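# Place the orange cup upright inside the black bowl

## Task

Get the orange cup standing on its base with its opening facing up, resting inside the black bowl, and leave it that way once the robot lets go.

## Robot and tools

Robot: two arms over a table. left_arm carries a left hand and sits on the +y side, with its base near (+0.037, +0.230, 0) m. right_arm carries a right hand, with its base near (-0.028, -0.308, 0) m. A camera stand is bolted to the floor behind them. Cameras: cam_high (fixed, overhead), cam_left_wrist and cam_right_wrist (fisheye), each 672x504.

Scene frame: origin at table-top height, midway between the nominal bases. +x points out over the table, +z points up, +y points toward the left arm. Reported hand positions (metres) and quaternions (wxyz) use this frame.

Hand point: a spot fixed to the palm, 0.15 m out from the wrist face and 0.05 m in front of the palm. Its +z runs along the straight fingers, and its +y points out of the palm. Its +x runs across the palm away from the thumb on the right hand and toward the thumb on the left hand. Straight fingertips reach 0.06 to 0.07 m past the point along +z and lie 0.06 m back along -y. A wrist bracket on the little-finger side can also strike things.

One row = 28 numbers, each in [-1, 1], always covering both arms. The first 14 belong to left_arm and the next 14 to right_arm. Each arm's 14 are: dx, dy, dz, rx, ry, rz, six hand places, force_limit, speed.

Pose numbers (dx to rz) are offsets, not poses. They are measured from that arm's Hand target as it stood when the action or move began, along that Hand target's own axes. 1.0 equals 0.6 m of travel or 180 degrees of turn. rx, ry, rz together form one rotation vector. All zeros asks the arm to go back to its current Hand target.

Hand places use grasp numbers. Put a, b, c in the first three places and exactly 0 in the last three, or the row is refused. Each grasp number runs from -1 to +1:
- a curls the index and middle fingers and bends the thumb.
- b curls the ring and little fingers.
- c swings the thumb round in front of the palm.
(0, 0, 0) is a fully open hand. With c = 1, the thumb and fingers can clasp something about 0.035 to 0.065 m thick. Around a = 0.5 the tips meet near the hand point.

force_limit is the force at which a closing motor stops: about 0 N at -1, rising to 10 N at +1 (15 N for the thumb's motors). speed runs from nearly still at -1 to full at +0.48 and above; use -0.94 or lower for a gentle close. To keep a grip or leave a hand unchanged, send its previous grasp numbers and settings again (zeros if none were sent yet). To grip harder, raise force_limit together with a more-closed target; to loosen, send a more open one.

Tools:
- execute_actions(actions, cameras): actions is a list of actions. Each action is up to 15 rows, one per 1/30 s step; a short action keeps its last row for the remaining steps. Every row in an action counts from the same starting Hand target. Images come back only when actions is empty or cameras names them (["all"] for every camera).
- move(target, speed, blend, blocking, cameras): target is one row, or a list of up to 15 rows, each an offset from the same starting Hand targets. speed is m/s, from 0.002 to 4.3, default 0.25; turning is capped at twice that in rad/s. blend (m) rounds the corners of a list; 0 stops at each target. The whole move lasts at most 10 s. blocking=false returns after about 0.5 s while the motion continues. Paths are straight and ignore obstacles, including the other arm. Avoid paths near an arm's own base.
- wait(seconds 0 to 10, cameras): lets time pass while the arms hold.
- stop(cameras): brakes a running move.
- zoom_image(camera, region [x0, y0, x1, y1] in pixels, at most 504 wide and high): enlarges part of the latest image from cam_high, cam_left_wrist or cam_right_wrist.
- show_instructions(): shows the reference pages.
- finished_scene(scene=1): ends the scene for good.

Reading results:
- Hand target is the last commanded pose after clipping; the next offsets start from it.
- end_effector_position is where the hand point actually is. It often rests 1 to 3 cm short or low (sometimes 5 cm) with no contact. A new command, even all zeros, asks again; send the remaining gap as an offset.
- The commanded orientation is limited to 40 degrees from the measured one per step.
- hand_measured, hand_stopped_by (moving, target, force, stalled, fault) and hand_load_n list six motor values in the order little, ring, middle, index, thumb_bend, thumb_turn.
- A load near 0 after a grasp means the object has slipped out.
- A move adds a "move:" line: done, off_target, moving, held or fault, plus limits=paced or limits=held.
- Joint torques and velocities are also given. MOTOR HOT warns of heat; an OVER-TEMPERATURE FAULT means that arm has dropped limp.

Avoid:
- Letting the arms touch or press each other, or closing a hand on the other hand.
- Striking the table, bowl or stand quickly.
- Dropping the cup from height or letting anything leave the table.
- Overloading fingers.
- Holding arms stretched out or pushing toward poses they cannot reach, which heats the motors.
- Fast moves, which overshoot and hit harder.

To end a push against something, command the arm back beyond where its hand point stands. Loose objects may get nudged now and then, so check the cup's state before finishing.

Each tool is called after "Emit:" as name([rows], argument=value, ...), one row to a line, values as JSON.

Reference images:

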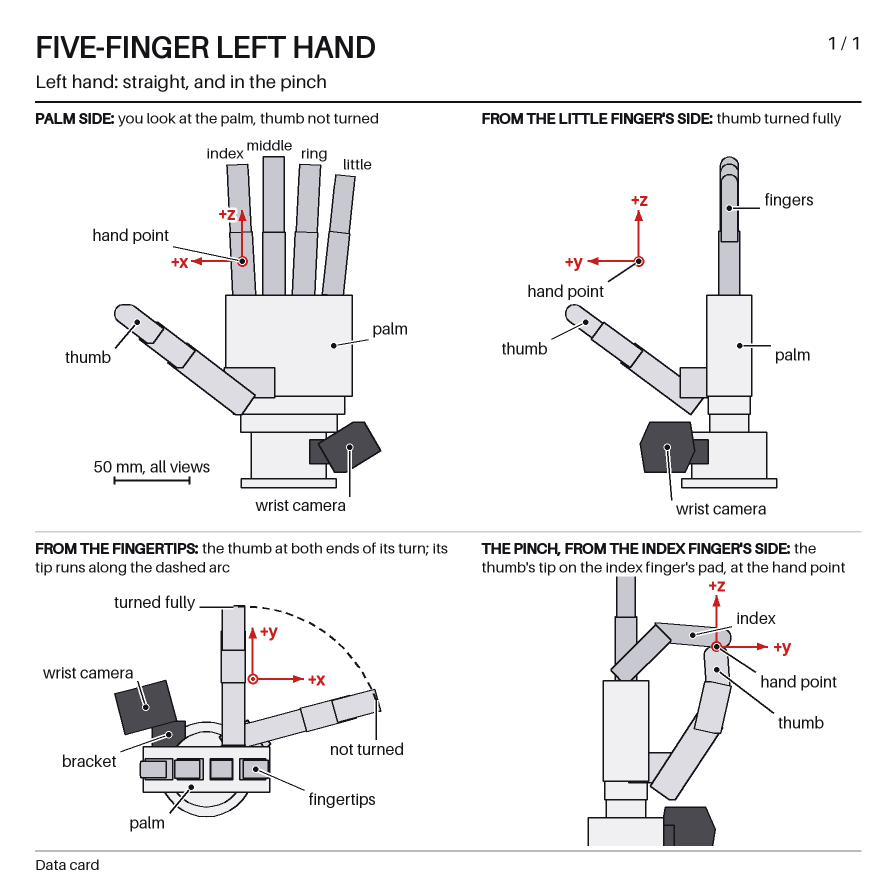

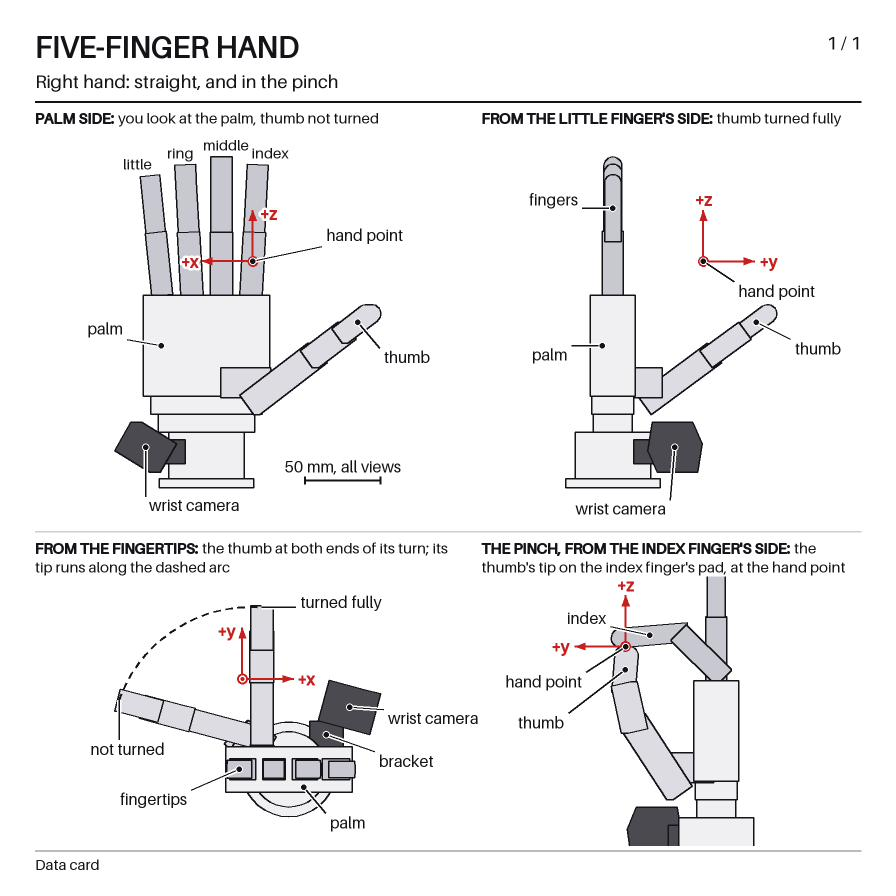

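## Session

Emit:
execute_actions(actions=[])

Scene clock: 0.00 s.
left_arm: end_effector_position=(+0.3654, +0.0989, +0.2030) hand_measured=(+1.000, +1.000, +1.000, +1.000, +1.000, +1.000) hand_load_n=(+0.0, +0.0, +0.0, +0.0, -0.5, +0.0) hand_stopped_by=(target, target, target, target, target, target) hand_force_limit=0.00 hand_speed=-0.80 end_effector_quat_wxyz=(+0.012, +0.799, -0.601, -0.002) | right_arm: end_effector_position=(+0.1749, -0.0351, +0.2390) hand_measured=(+1.000, +1.000, +1.000, +1.000, +1.000, +1.000) hand_load_n=(+0.0, +0.0, +0.0, +0.0, +0.0, +0.0) hand_stopped_by=(target, target, target, target, target, target) hand_force_limit=0.00 hand_speed=-0.80 end_effector_quat_wxyz=(-0.026, -0.590, +0.800, -0.104)
Joint positions: left_arm=[-0.249 1.367 1.247 -1.465 0.019 -0.491] | right_arm=[0.877 1.284 1.291 -1.674 0.193 1.155]
Joint velocities: within noise
Joint torques (N m): no reading
Heat: left arm: hottest waist 40 °C; right arm: hottest wrist roll 38 °C.
Hand target: left_arm +0.3725, +0.0974, +0.2113; +0.006, +0.799, -0.601, +0.009 | right_arm +0.1789, -0.0306, +0.2478; -0.014, -0.590, +0.801, -0.102

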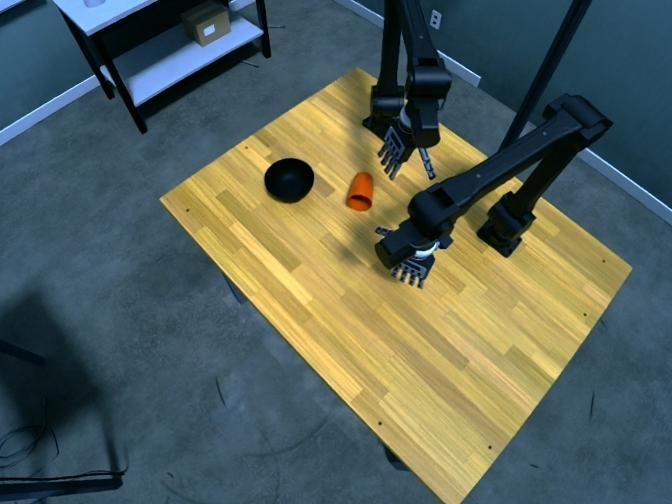

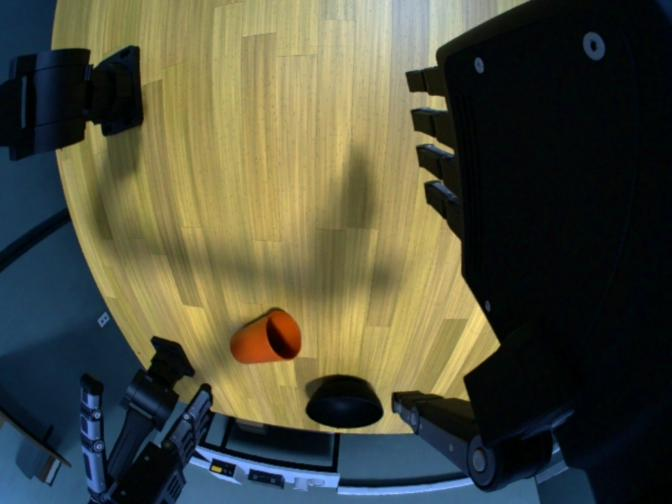

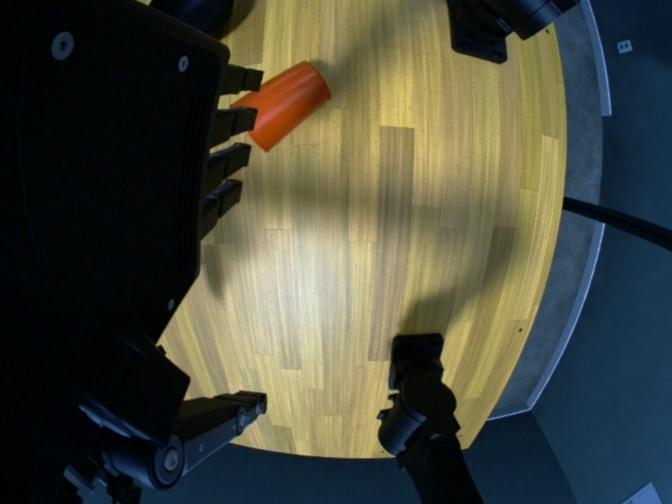

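Emit:
zoom_image(camera="cam_high", region=[240, 130, 440, 280])

Emit:
zoom_image(camera="cam_right_wrist", region=[180, 20, 380, 200])

Emit:
zoom_image(camera="cam_left_wrist", region=[200, 280, 420, 445])

Scaled by 2.520 from the camera's 672x504 image, which has a finer 960x720 frame.

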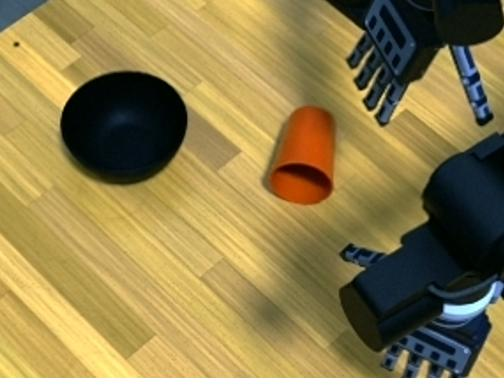

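Scaled by 2.520 from the camera's 672x504 image, which has a finer 960x720 frame.

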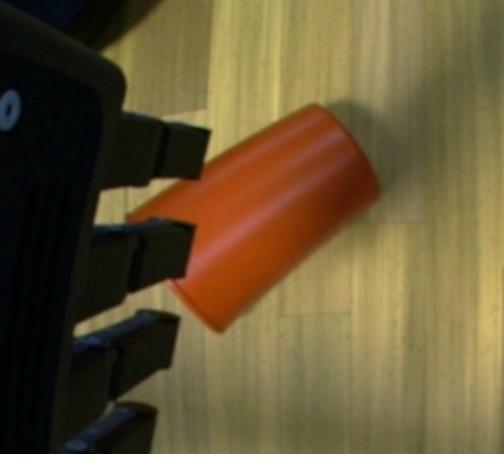

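Scaled by 2.291 from the camera's 672x504 image, which has a finer 960x720 frame.

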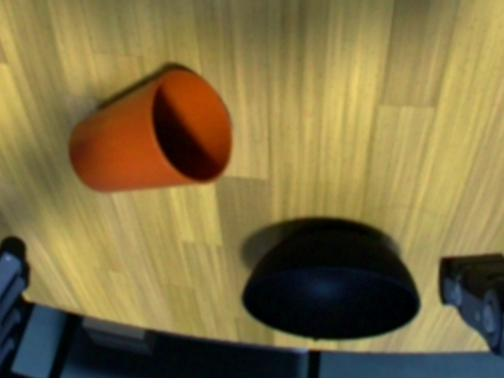

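Emit:
move([
  [0,0,0,0,0,0,0,0,1,0,0,0,0,0.3,0.2868,-0.362,-0.0435,0,0,0,0,0,0,0,0,0,0,-0.8],
  [0.3183,0.3548,0.0252,0.1688,0.2475,0.3133,0,0,1,0,0,0,0,0.3,0.9323,-0.2475,-0.0005,0,0,0,0,0,0,0,0,0,0,-0.8],
], speed=0.3, blend=[0.06, 0], cameras=["all"])

Scene clock: 156.60 s.
left_arm: end_effector_position=(+0.2207, -0.1415, +0.1962) hand_measured=(+1.000, +1.000, +1.000, +1.000, +0.650, -1.000) hand_load_n=(+0.0, +0.0, +0.0, +0.0, +0.0, +0.0) hand_stopped_by=(target, target, target, target, target, target) hand_force_limit=0.00 hand_speed=0.30 end_effector_quat_wxyz=(-0.024, -0.355, +0.827, -0.436) | right_arm: end_effector_position=(+0.1445, -0.5843, +0.3346) hand_measured=(+1.000, +1.000, +1.000, +1.000, +1.000, +1.000) hand_load_n=(+0.0, +0.0, +0.0, +0.0, +0.0, +0.0) hand_stopped_by=(target, target, target, target, target, target) hand_force_limit=0.00 hand_speed=-0.80 end_effector_quat_wxyz=(-0.014, -0.589, +0.804, -0.077)
Joint positions: left_arm=[-0.921 0.997 0.759 -0.457 0.262 -0.247] | right_arm=[-0.929 1.285 1.54 -1.671 0.025 -0.654]
Joint torques (N m): left_arm=[-1.14 -7.77 10.32 2.13 0.23 0.02] | right_arm=[0.21 -8.76 11.25 1.03 -0.12 -0.11]
Heat: left arm: hottest elbow 41 °C; right arm: hottest elbow 41 °C.
Hand target: left_arm +0.2206, -0.1453, +0.2003; -0.021, -0.345, +0.826, -0.445 | right_arm +0.1495, -0.5996, +0.3496; -0.014, -0.590, +0.801, -0.102
Off the commanded pose: left_arm 0.006 m, 2 deg | right_arm 0.022 m, 3 deg.
move: off_target (right_arm); blend cut to 0 m at target 1
camera_calibration:
cam_left_wrist: T_world_to_cam=[[0.364571, -0.532351, 0.763996, -0.298647], [-0.905745, -0.0122974, 0.423644, 0.116254], [-0.216132, -0.846434, -0.486658, 0.139623], [0, 0, 0, 1]] pos_world=[0.244351, -0.0393737, 0.246863]
cam_right_wrist: T_world_to_cam=[[-0.998829, 0.00227616, -0.0483291, 0.154357], [-0.0189111, 0.901062, 0.433278, 0.377529], [0.0445337, 0.433684, -0.899964, 0.660515], [0, 0, 0, 1]] pos_world=[0.1319, -0.626984, 0.438325]

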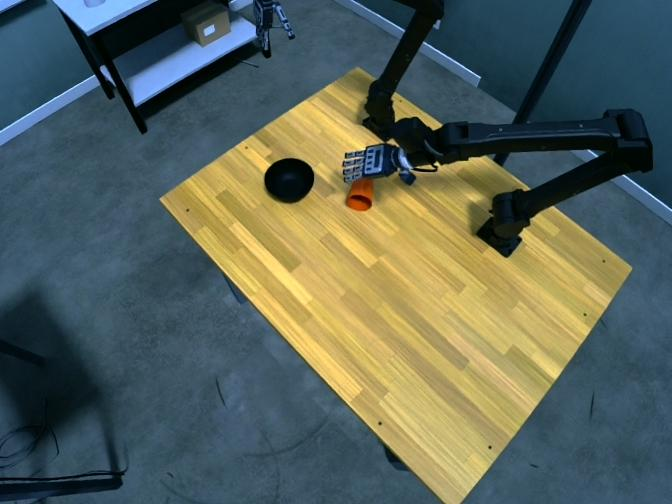

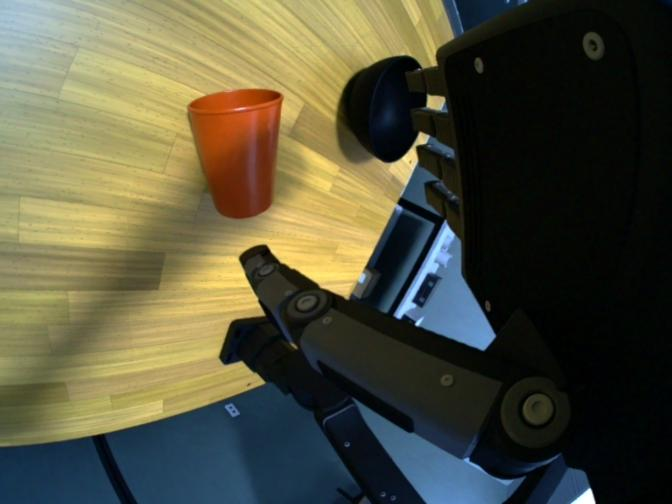

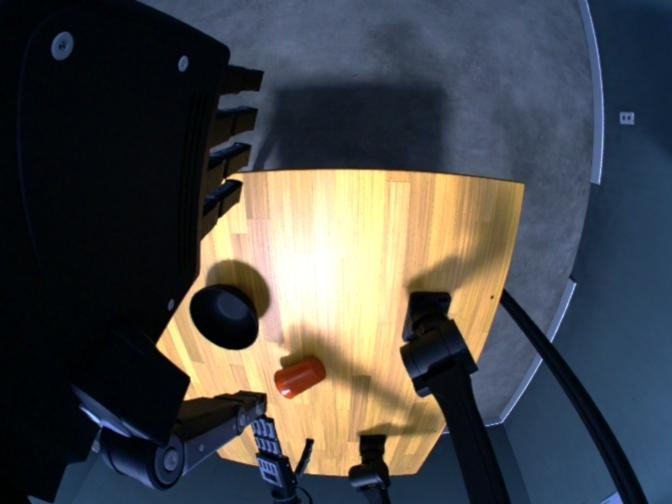

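Emit:
zoom_image(camera="cam_high", region=[320, 120, 440, 220])

Emit:
zoom_image(camera="cam_left_wrist", region=[170, 60, 470, 300])

Scaled by 4.200 from the camera's 672x504 image, which has a finer 960x720 frame.

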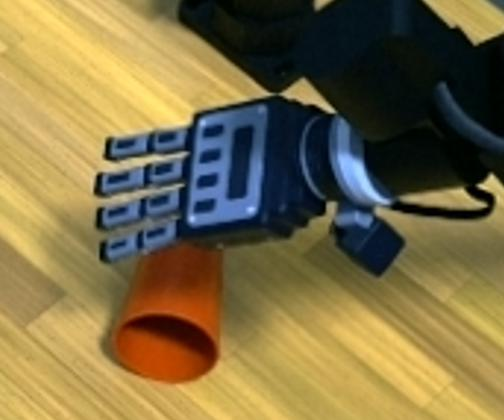

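Scaled by 1.680 from the camera's 672x504 image, which has a finer 960x720 frame.

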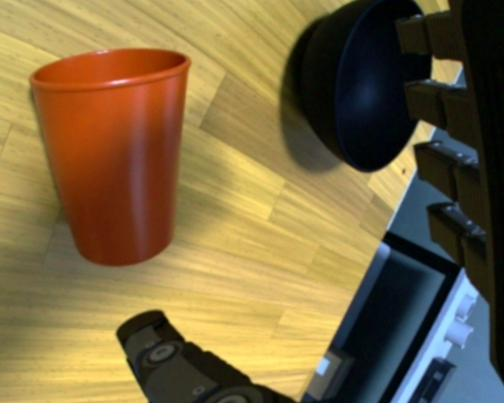

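Emit:
move(target=[-0.0158,0.0793,0.1338,0,0,0,0,0,1,0,0,0,0,0.3,0,0,0,0,0,0,0,0,0,0,0,0,0,-0.8], speed=0.2, cameras=["cam_high","cam_left_wrist"])

Emit:
zoom_image(camera="cam_high", region=[320, 130, 420, 230])

Emit:
zoom_image(camera="cam_left_wrist", region=[130, 60, 480, 320])

Scene clock: 178.23 s.
left_arm: end_effector_position=(+0.2214, -0.1759, +0.1105) hand_measured=(+1.000, +1.000, +1.000, +1.000, +0.650, -1.000) hand_load_n=(-0.5, +0.0, +0.0, +0.0, +0.0, +0.0) hand_stopped_by=(target, target, target, target, target, target) hand_force_limit=0.00 hand_speed=0.30 end_effector_quat_wxyz=(-0.020, -0.346, +0.830, -0.438) | right_arm: end_effector_position=(+0.1445, -0.5843, +0.3346) hand_measured=(+1.000, +1.000, +1.000, +1.000, +1.000, +1.000) hand_load_n=(+0.0, +0.0, +0.0, +0.0, +0.0, +0.0) hand_stopped_by=(target, target, target, target, target, target) hand_force_limit=0.00 hand_speed=-0.80 end_effector_quat_wxyz=(-0.014, -0.589, +0.804, -0.077)
Joint positions: left_arm=[-0.988 1.193 0.647 -0.136 0.212 -0.272] | right_arm=[-0.929 1.285 1.54 -1.671 0.025 -0.655]
Joint torques (N m): left_arm=[-1.32 -8.76 9.65 2.1 0.08 -0.12] | right_arm=[0.21 -8.7 11.25 1.03 -0.12 -0.09]
Heat: left arm: hottest elbow 40 °C; right arm: hottest elbow 45 °C.
Hand target: left_arm +0.2216, -0.1827, +0.1142; -0.021, -0.345, +0.826, -0.445 | right_arm +0.1495, -0.5996, +0.3496; -0.014, -0.590, +0.801, -0.102
Off the commanded pose: left_arm 0.008 m, 1 deg | right_arm 0.022 m, 3 deg.
move: off_target (right_arm)
camera_calibration:
cam_left_wrist: T_world_to_cam=[[0.346064, -0.538815, 0.768061, -0.249122], [-0.912084, -0.00135949, 0.410002, 0.157614], [-0.219871, -0.842423, -0.491915, 0.0710414], [0, 0, 0, 1]] pos_world=[0.245589, -0.0741696, 0.161665]
Images, in order (width x height): cam_high 672x504, cam_left_wrist 672x504.

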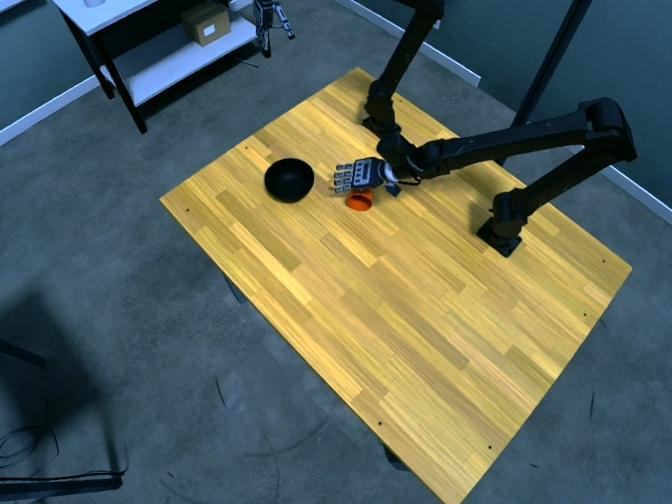

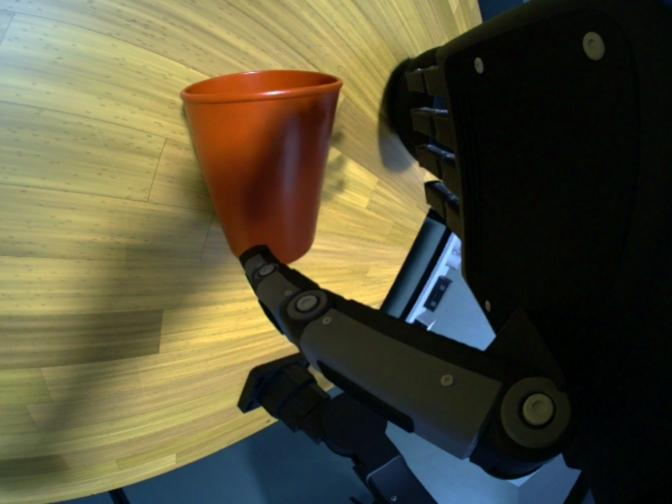

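Scaled by 5.040 from the camera's 672x504 image, which has a finer 960x720 frame.

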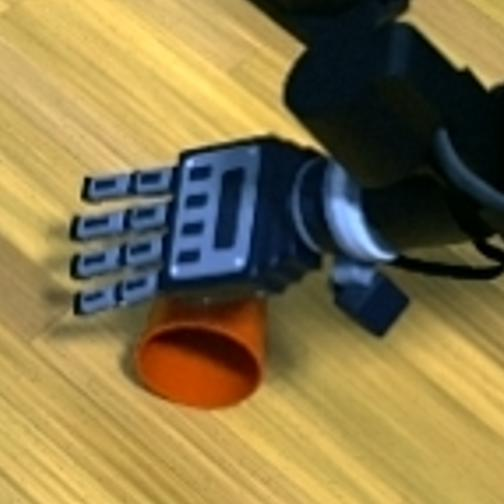

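Scaled by 1.440 from the camera's 672x504 image, which has a finer 960x720 frame.

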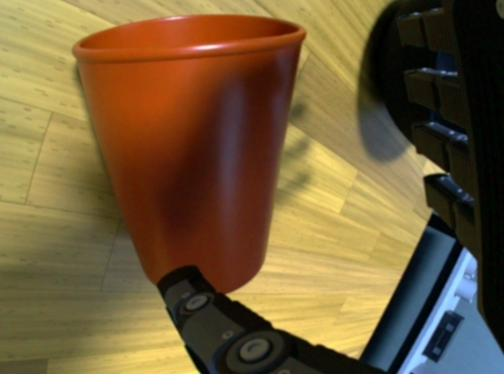

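Emit:
move(target=[-0.009,0.0485,0.035,0,0,0,0,0,1,0,0,0,0,0.3,0,0,0,0,0,0,0,0,0,0,0,0,0,-0.8], speed=0.15, cameras=["cam_high","cam_left_wrist"])

Emit:
zoom_image(camera="cam_high", region=[320, 130, 420, 230])

Scene clock: 190.63 s.
left_arm: end_effector_position=(+0.2151, -0.1794, +0.0773) hand_measured=(+1.000, +1.000, +1.000, +1.000, +0.650, -1.000) hand_load_n=(+0.0, -0.5, +0.0, +0.0, +0.0, +0.0) hand_stopped_by=(target, target, target, target, target, target) hand_force_limit=0.00 hand_speed=0.30 end_effector_quat_wxyz=(-0.019, -0.346, +0.829, -0.440) | right_arm: end_effector_position=(+0.1445, -0.5843, +0.3346) hand_measured=(+1.000, +1.000, +1.000, +1.000, +1.000, +1.000) hand_load_n=(+0.0, +0.0, +0.0, +0.0, -0.5, +0.0) hand_stopped_by=(target, target, target, target, target, target) hand_force_limit=0.00 hand_speed=-0.80 end_effector_quat_wxyz=(-0.014, -0.589, +0.804, -0.077)
Joint positions: left_arm=[-1.01 1.258 0.59 -0.007 0.195 -0.285] | right_arm=[-0.929 1.285 1.54 -1.671 0.025 -0.655]
Joint torques (N m): left_arm=[-1.32 -9.29 8.76 2.22 0.08 -0.13] | right_arm=[0.21 -8.64 11.25 1.03 -0.12 -0.09]
Heat: left arm: hottest elbow 40 °C; right arm: hottest elbow 47 °C.
Hand target: left_arm +0.2144, -0.1850, +0.0789; -0.021, -0.345, +0.826, -0.445 | right_arm +0.1495, -0.5996, +0.3496; -0.014, -0.590, +0.801, -0.102
Off the commanded pose: left_arm 0.006 m, 1 deg | right_arm 0.022 m, 3 deg.
move: off_target (right_arm)
camera_calibration:
cam_left_wrist: T_world_to_cam=[[0.343761, -0.535852, 0.771162, -0.222601], [-0.913342, 0.0000748509, 0.407192, 0.166245], [-0.218253, -0.844312, -0.489391, 0.0496455], [0, 0, 0, 1]] pos_world=[0.239196, -0.0773776, 0.128264]
Images, in order (width x height): cam_high 672x504, cam_left_wrist 672x504.

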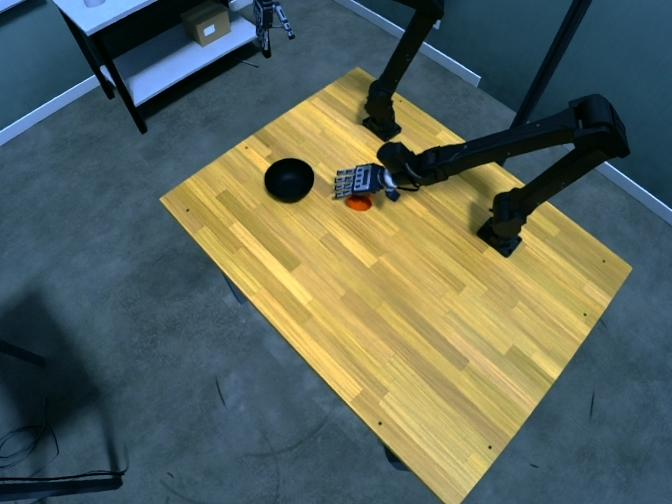

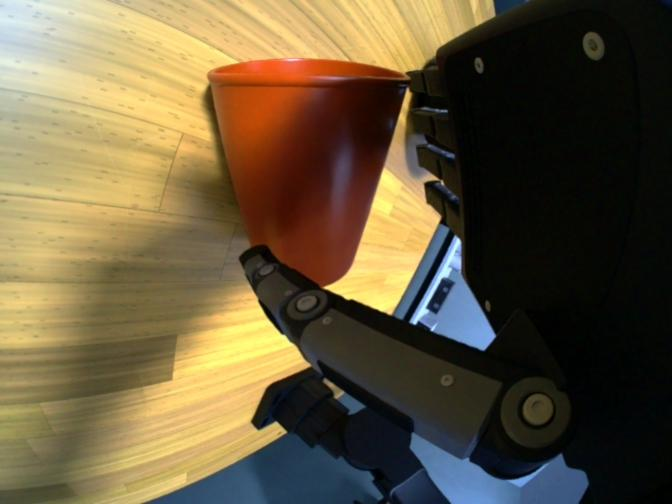

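Scaled by 5.040 from the camera's 672x504 image, which has a finer 960x720 frame.

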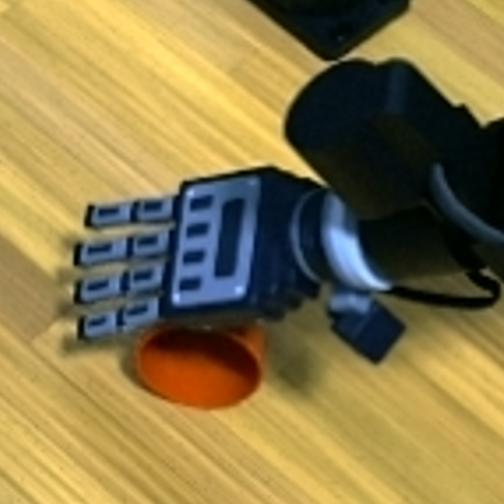

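Emit:
move(target=[-0.03,0.0402,0.0343,0,0,0,0,0,1,0,0,0,0,0.3,0,0,0,0,0,0,0,0,0,0,0,0,0,-0.8], speed=0.1, cameras=["cam_high","cam_left_wrist"])

Emit:
zoom_image(camera="cam_high", region=[320, 130, 420, 230])

Emit:
zoom_image(camera="cam_left_wrist", region=[180, 40, 480, 340])

Scene clock: 199.50 s.
left_arm: end_effector_position=(+0.2215, -0.1895, +0.0613) hand_measured=(+1.000, +1.000, +1.000, +1.000, +0.650, -1.000) hand_load_n=(+0.0, +0.0, +0.0, +0.0, +0.5, +0.5) hand_stopped_by=(target, target, target, target, target, target) hand_force_limit=0.00 hand_speed=0.30 end_effector_quat_wxyz=(-0.018, -0.338, +0.820, -0.462) | right_arm: end_effector_position=(+0.1445, -0.5843, +0.3346) hand_measured=(+1.000, +1.000, +1.000, +1.000, +1.000, +1.000) hand_load_n=(+0.0, +0.0, +0.5, +0.0, +0.0, +0.0) hand_stopped_by=(target, target, target, target, target, target) hand_force_limit=0.00 hand_speed=-0.80 end_effector_quat_wxyz=(-0.014, -0.589, +0.804, -0.077)
Joint positions: left_arm=[-1.007 1.328 0.564 0.14 0.204 -0.285] | right_arm=[-0.929 1.285 1.54 -1.671 0.025 -0.655]
Joint torques (N m): left_arm=[0.26 -7.59 6.6 1.74 0.24 -0.01] | right_arm=[0.21 -8.7 11.26 1.03 -0.12 -0.09]
Heat: left arm: hottest elbow 40 °C; right arm: hottest elbow 47 °C.
Hand target: left_arm +0.2196, -0.1816, +0.0430; -0.021, -0.345, +0.826, -0.445 | right_arm +0.1495, -0.5996, +0.3496; -0.014, -0.590, +0.801, -0.102
Off the commanded pose: left_arm 0.020 m, 2 deg | right_arm 0.022 m, 3 deg.
move: off_target (left_arm, right_arm)
camera_calibration:
cam_left_wrist: T_world_to_cam=[[0.322379, -0.502685, 0.80211, -0.208761], [-0.92276, 0.0221314, 0.384739, 0.186272], [-0.211154, -0.864186, -0.456723, 0.0272978], [0, 0, 0, 1]] pos_world=[0.244949, -0.0854731, 0.10825]
Images, in order (width x height): cam_high 672x504, cam_left_wrist 672x504.

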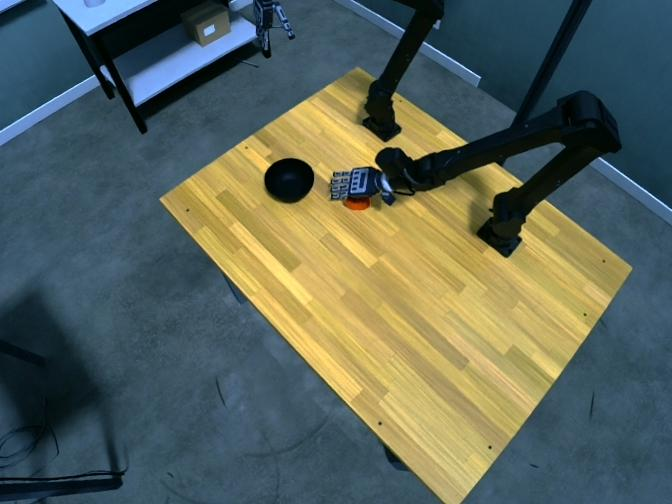

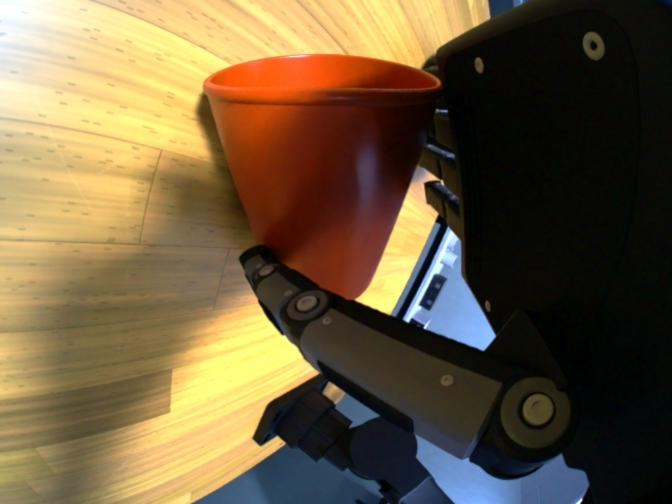

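Scaled by 5.040 from the camera's 672x504 image, which has a finer 960x720 frame.

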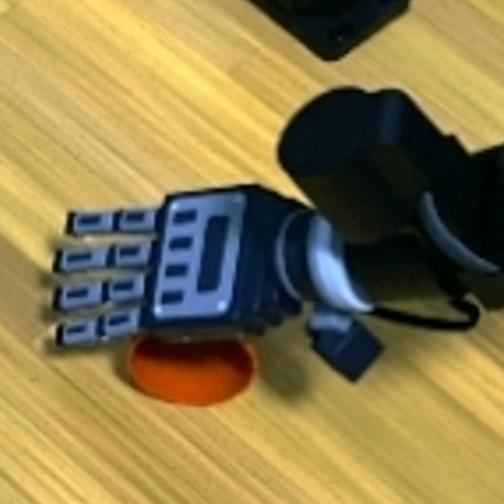

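Scaled by 1.680 from the camera's 672x504 image, which has a finer 960x720 frame.

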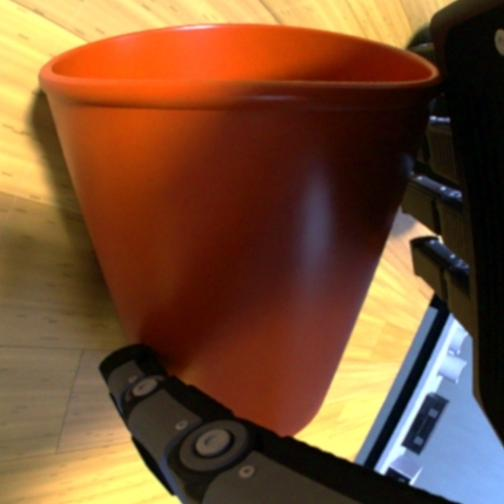

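Emit:
move([
  [0.02,-0.042,-0.0352,0,0,0,-0.4,0,1,0,0,0,0,0.3,0,0,0,0,0,0,0,0,0,0,0,0,0,-0.8],
  [0.0007,-0.0588,-0.0225,0,-0.0286,0.034,-0.4,0,1,0,0,0,0,0.3,0,0,0,0,0,0,0,0,0,0,0,0,0,-0.8],
], speed=0.12, blend=[0.01, 0], cameras=["cam_high","cam_left_wrist"])

Emit:
zoom_image(camera="cam_high", region=[320, 130, 420, 230])

Emit:
zoom_image(camera="cam_left_wrist", region=[180, 40, 480, 340])

Scene clock: 228.03 s.
left_arm: end_effector_position=(+0.2291, -0.1687, +0.0598) hand_measured=(+0.960, +1.000, +1.000, +1.000, +0.950, -1.000) hand_load_n=(+0.0, +0.0, +0.0, +0.0, +0.0, +0.0) hand_stopped_by=(target, target, target, target, target, target) hand_force_limit=0.00 hand_speed=0.30 end_effector_quat_wxyz=(+0.035, -0.331, +0.847, -0.415) | right_arm: end_effector_position=(+0.1445, -0.5843, +0.3346) hand_measured=(+1.000, +1.000, +1.000, +1.000, +1.000, +1.000) hand_load_n=(+0.0, +0.0, +0.0, +0.0, +0.0, +0.0) hand_stopped_by=(target, target, target, target, target, target) hand_force_limit=0.00 hand_speed=-0.80 end_effector_quat_wxyz=(-0.014, -0.589, +0.804, -0.077)
Joint positions: left_arm=[-1.02 1.279 0.598 -0.035 0.1 -0.202] | right_arm=[-0.929 1.285 1.54 -1.671 0.025 -0.655]
Joint torques (N m): left_arm=[-1.44 -9.7 11.88 1.32 0.05 0.04] | right_arm=[0.21 -8.7 11.25 1.03 -0.12 -0.09]
Heat: left arm: hottest elbow 40 °C; right arm: hottest elbow 49 °C.
Hand target: left_arm +0.2363, -0.1846, +0.0766; +0.040, -0.320, +0.844, -0.429 | right_arm +0.1495, -0.5996, +0.3496; -0.014, -0.590, +0.801, -0.102
Off the commanded pose: left_arm 0.024 m, 2 deg | right_arm 0.022 m, 3 deg.
move: off_target (left_arm, right_arm)
camera_calibration:
cam_left_wrist: T_world_to_cam=[[0.283962, -0.604123, 0.744581, -0.204425], [-0.944833, -0.0440719, 0.324575, 0.190888], [-0.163268, -0.795672, -0.58331, 0.0543036], [0, 0, 0, 1]] pos_world=[0.247272, -0.0718773, 0.121929]
Images, in order (width x height): cam_high 672x504, cam_left_wrist 672x504.

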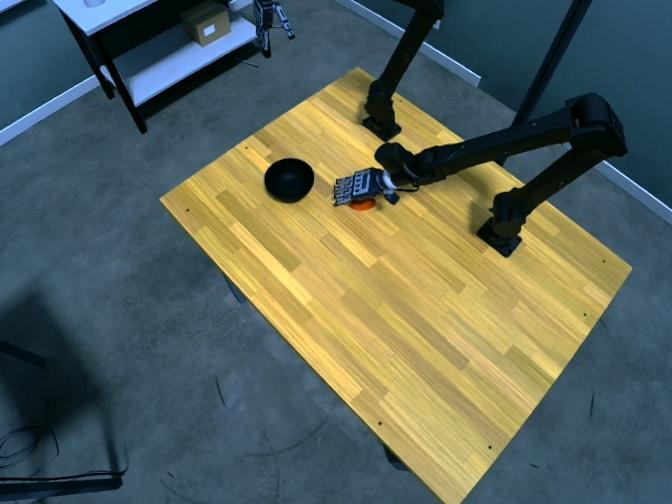

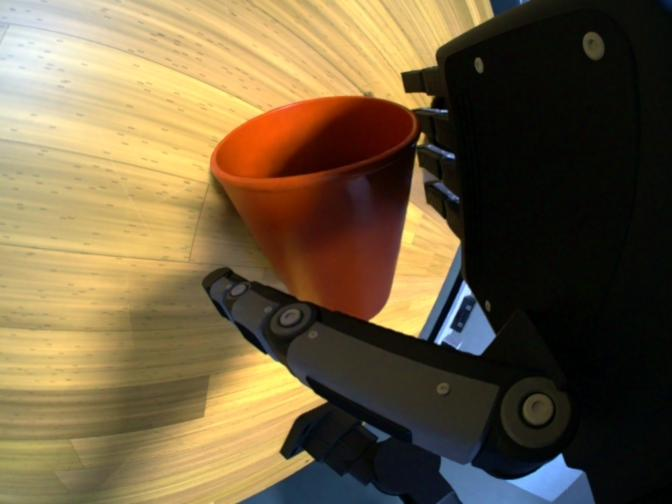

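Scaled by 5.040 from the camera's 672x504 image, which has a finer 960x720 frame.

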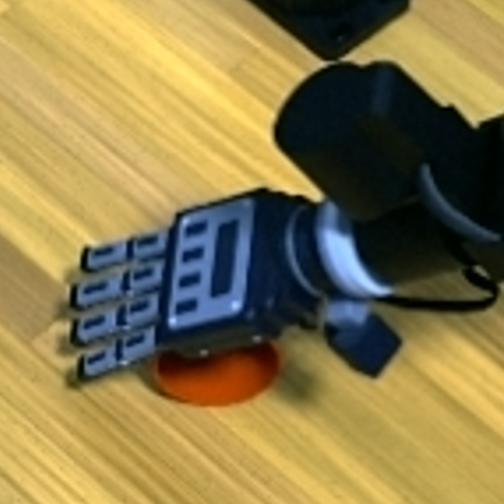

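Scaled by 1.680 from the camera's 672x504 image, which has a finer 960x720 frame.

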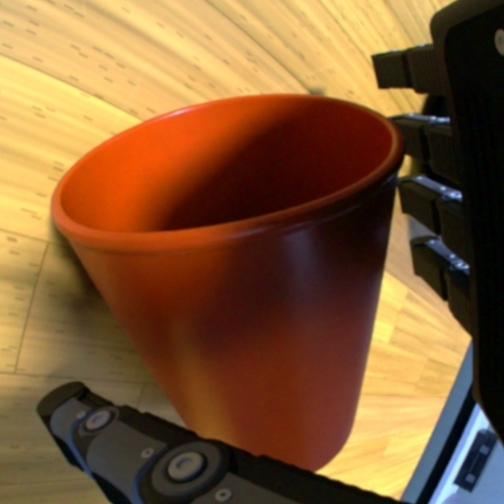

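Emit:
move(target=[0.0008,0.0548,0.0185,0,0,0,-0.4,0,1,0,0,0,0,0.3,0,0,0,0,0,0,0,0,0,0,0,0,0,-0.8], speed=0.06, cameras=["cam_high","cam_left_wrist"])

Emit:
zoom_image(camera="cam_high", region=[320, 130, 420, 230])

Emit:
zoom_image(camera="cam_left_wrist", region=[180, 40, 480, 340])

Scene clock: 242.80 s.
left_arm: end_effector_position=(+0.2255, -0.1753, +0.0476) hand_measured=(+0.960, +1.000, +1.000, +1.000, +0.950, -1.000) hand_load_n=(+0.0, -0.5, +0.0, +0.0, +0.0, +0.0) hand_stopped_by=(target, target, target, target, target, target) hand_force_limit=0.00 hand_speed=0.30 end_effector_quat_wxyz=(+0.041, -0.322, +0.844, -0.428) | right_arm: end_effector_position=(+0.1445, -0.5843, +0.3346) hand_measured=(+1.000, +1.000, +1.000, +1.000, +1.000, +1.000) hand_load_n=(+0.0, +0.0, +0.0, +0.0, +0.0, -0.5) hand_stopped_by=(target, target, target, target, target, target) hand_force_limit=0.00 hand_speed=-0.80 end_effector_quat_wxyz=(-0.014, -0.589, +0.804, -0.077)
Joint positions: left_arm=[-1.043 1.313 0.571 0.057 0.082 -0.201] | right_arm=[-0.929 1.285 1.54 -1.671 0.025 -0.655]
Joint torques (N m): left_arm=[-1.14 -9.11 7.83 2.15 0.03 -0.08] | right_arm=[0.21 -8.7 11.26 1.03 -0.12 -0.09]
Heat: left arm: hottest elbow 41 °C; right arm: hottest elbow 49 °C.
Hand target: left_arm +0.2231, -0.1786, +0.0451; +0.040, -0.320, +0.844, -0.429 | right_arm +0.1495, -0.5996, +0.3496; -0.014, -0.590, +0.801, -0.102
Off the commanded pose: left_arm 0.005 m, 0 deg | right_arm 0.022 m, 3 deg.
move: off_target (right_arm)
camera_calibration:
cam_left_wrist: T_world_to_cam=[[0.257713, -0.592213, 0.763457, -0.19121], [-0.953649, -0.0288501, 0.299536, 0.196868], [-0.155363, -0.805265, -0.572199, 0.037425], [0, 0, 0, 1]] pos_world=[0.242834, -0.0774202, 0.108426]
Images, in order (width x height): cam_high 672x504, cam_left_wrist 672x504.

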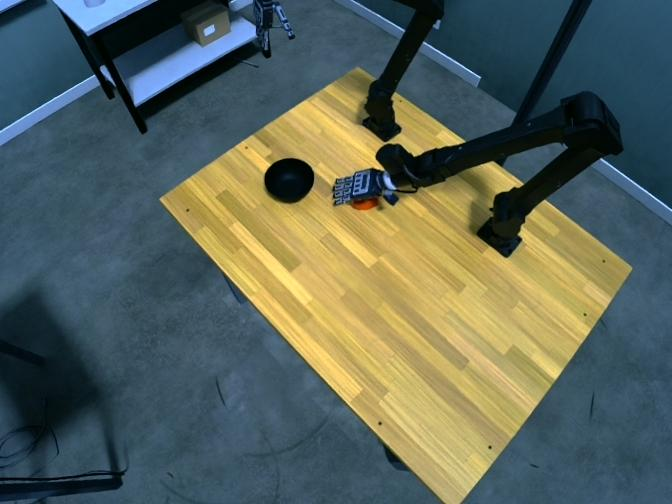

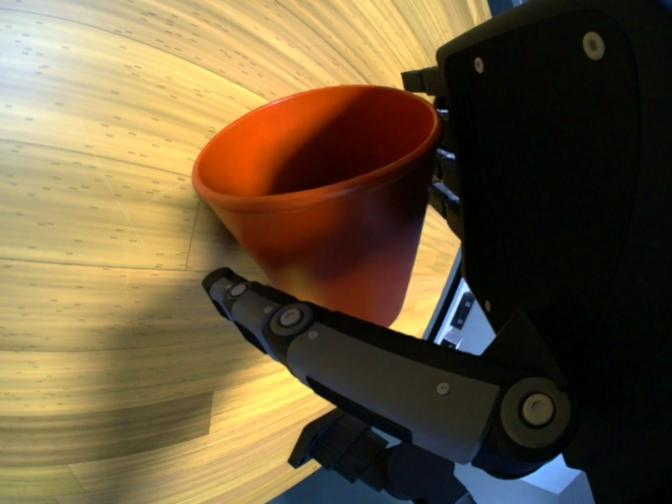

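Scaled by 5.040 from the camera's 672x504 image, which has a finer 960x720 frame.

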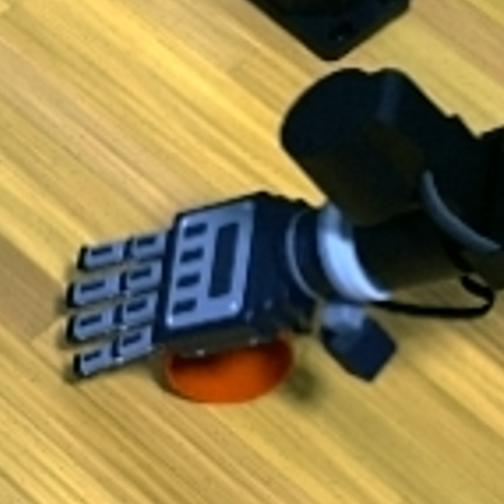

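Scaled by 1.680 from the camera's 672x504 image, which has a finer 960x720 frame.

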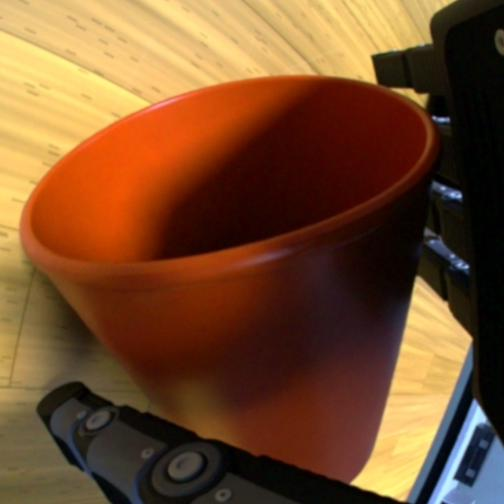

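Emit:
move(target=[0,0,0,0,0,0,0.32,0,1,0,0,0,-0.4,-0.92,0,0,0,0,0,0,0,0,0,0,0,0,0,-0.8], speed=0.06, cameras=["cam_high","cam_left_wrist"])

Emit:
zoom_image(camera="cam_left_wrist", region=[180, 40, 480, 340])

Emit:
zoom_image(camera="cam_high", region=[320, 130, 420, 230])

Scene clock: 252.80 s.
left_arm: end_effector_position=(+0.2255, -0.1756, +0.0479) hand_measured=(+1.000, +0.952, +0.510, +0.426, +0.658, -1.000) hand_load_n=(+0.0, +0.0, +0.0, +3.0, +4.5, +0.0) hand_stopped_by=(target, target, target, force, force, target) hand_force_limit=-0.40 hand_speed=-0.92 end_effector_quat_wxyz=(+0.042, -0.321, +0.844, -0.428) | right_arm: end_effector_position=(+0.1445, -0.5843, +0.3346) hand_measured=(+1.000, +1.000, +1.000, +1.000, +1.000, +1.000) hand_load_n=(-0.5, +0.0, +0.0, +0.0, +0.0, +0.0) hand_stopped_by=(target, target, target, target, target, target) hand_force_limit=0.00 hand_speed=-0.80 end_effector_quat_wxyz=(-0.014, -0.589, +0.804, -0.077)
Joint positions: left_arm=[-1.043 1.313 0.571 0.059 0.082 -0.201] | right_arm=[-0.929 1.285 1.54 -1.671 0.025 -0.655]
Joint torques (N m): left_arm=[-1.32 -9.23 7.88 2.09 0.06 -0.1] | right_arm=[0.21 -8.7 11.25 1.03 -0.12 -0.09]
Heat: left arm: hottest elbow 41 °C; right arm: hottest elbow 50 °C.
Hand target: left_arm +0.2230, -0.1786, +0.0451; +0.040, -0.320, +0.844, -0.429 | right_arm +0.1495, -0.5996, +0.3496; -0.014, -0.590, +0.801, -0.102
Off the commanded pose: left_arm 0.005 m, 0 deg | right_arm 0.022 m, 3 deg.
move: off_target (right_arm)
camera_calibration:
cam_left_wrist: T_world_to_cam=[[0.256879, -0.591357, 0.764402, -0.191265], [-0.953954, -0.0284056, 0.298603, 0.197139], [-0.154868, -0.80591, -0.571424, 0.0370805], [0, 0, 0, 1]] pos_world=[0.242937, -0.0776226, 0.108526]
Images, in order (width x height): cam_high 672x504, cam_left_wrist 672x504.

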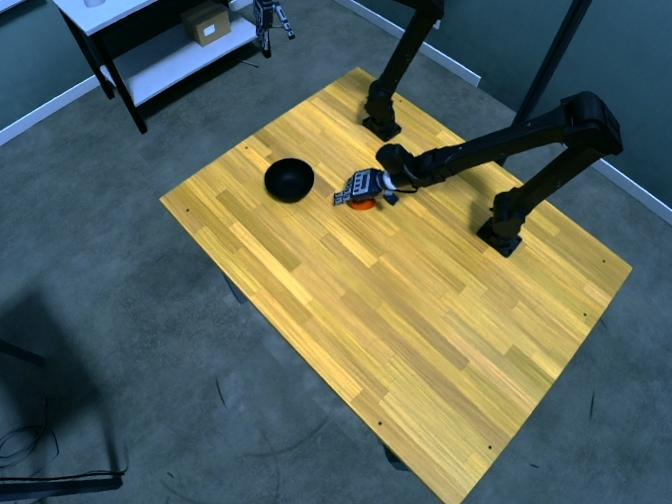

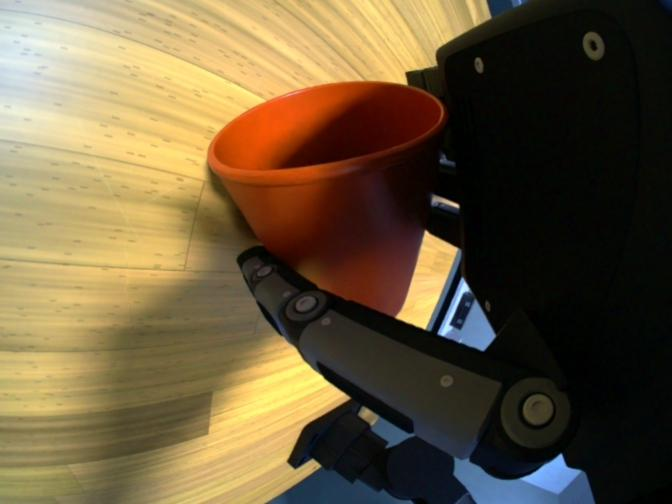

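Scaled by 1.680 from the camera's 672x504 image, which has a finer 960x720 frame.

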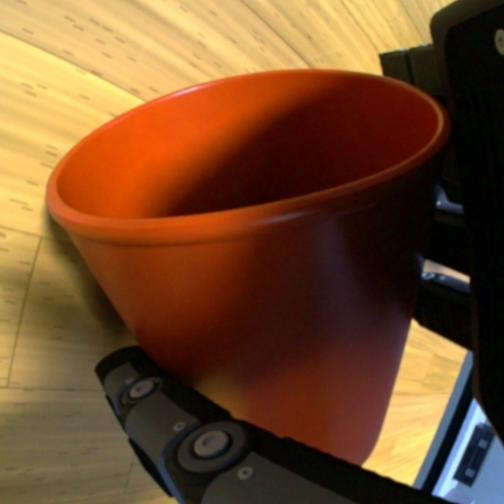

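Scaled by 5.040 from the camera's 672x504 image, which has a finer 960x720 frame.

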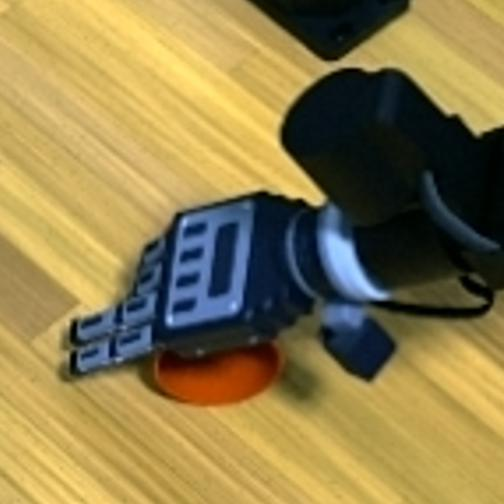

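Emit:
move(target=[0,0,0,0,0,0,0.5,0,1,0,0,0,-0.4,-0.9,0,0,0,0,0,0,0,0,0,0,0,0,0,-0.8], speed=0.06)

Scene clock: 255.47 s.
left_arm: end_effector_position=(+0.2256, -0.1757, +0.0480) hand_measured=(+1.000, +0.926, +0.382, +0.426, +0.658, -1.000) hand_load_n=(+0.0, +0.0, +3.0, +1.5, +5.5, +0.0) hand_stopped_by=(target, target, force, force, force, target) hand_force_limit=-0.40 hand_speed=-0.90 end_effector_quat_wxyz=(+0.042, -0.321, +0.843, -0.429) | right_arm: end_effector_position=(+0.1445, -0.5843, +0.3346) hand_measured=(+1.000, +1.000, +1.000, +1.000, +1.000, +1.000) hand_load_n=(+0.5, +0.0, +0.0, +0.0, +0.0, +0.0) hand_stopped_by=(target, target, target, target, target, target) hand_force_limit=0.00 hand_speed=-0.80 end_effector_quat_wxyz=(-0.014, -0.589, +0.804, -0.077)
Joint positions: left_arm=[-1.043 1.313 0.571 0.059 0.082 -0.201] | right_arm=[-0.929 1.285 1.54 -1.671 0.025 -0.655]
Joint torques (N m): left_arm=[-1.49 -9.11 7.87 2.21 0.03 -0.09] | right_arm=[0.21 -8.7 11.26 1.03 -0.11 -0.09]
Heat: left arm: hottest elbow 41 °C; right arm: hottest elbow 50 °C.
Hand target: left_arm +0.2230, -0.1787, +0.0451; +0.040, -0.320, +0.844, -0.429 | right_arm +0.1495, -0.5996, +0.3496; -0.014, -0.590, +0.801, -0.102
Off the commanded pose: left_arm 0.005 m, 0 deg | right_arm 0.022 m, 3 deg.
move: off_target (right_arm)


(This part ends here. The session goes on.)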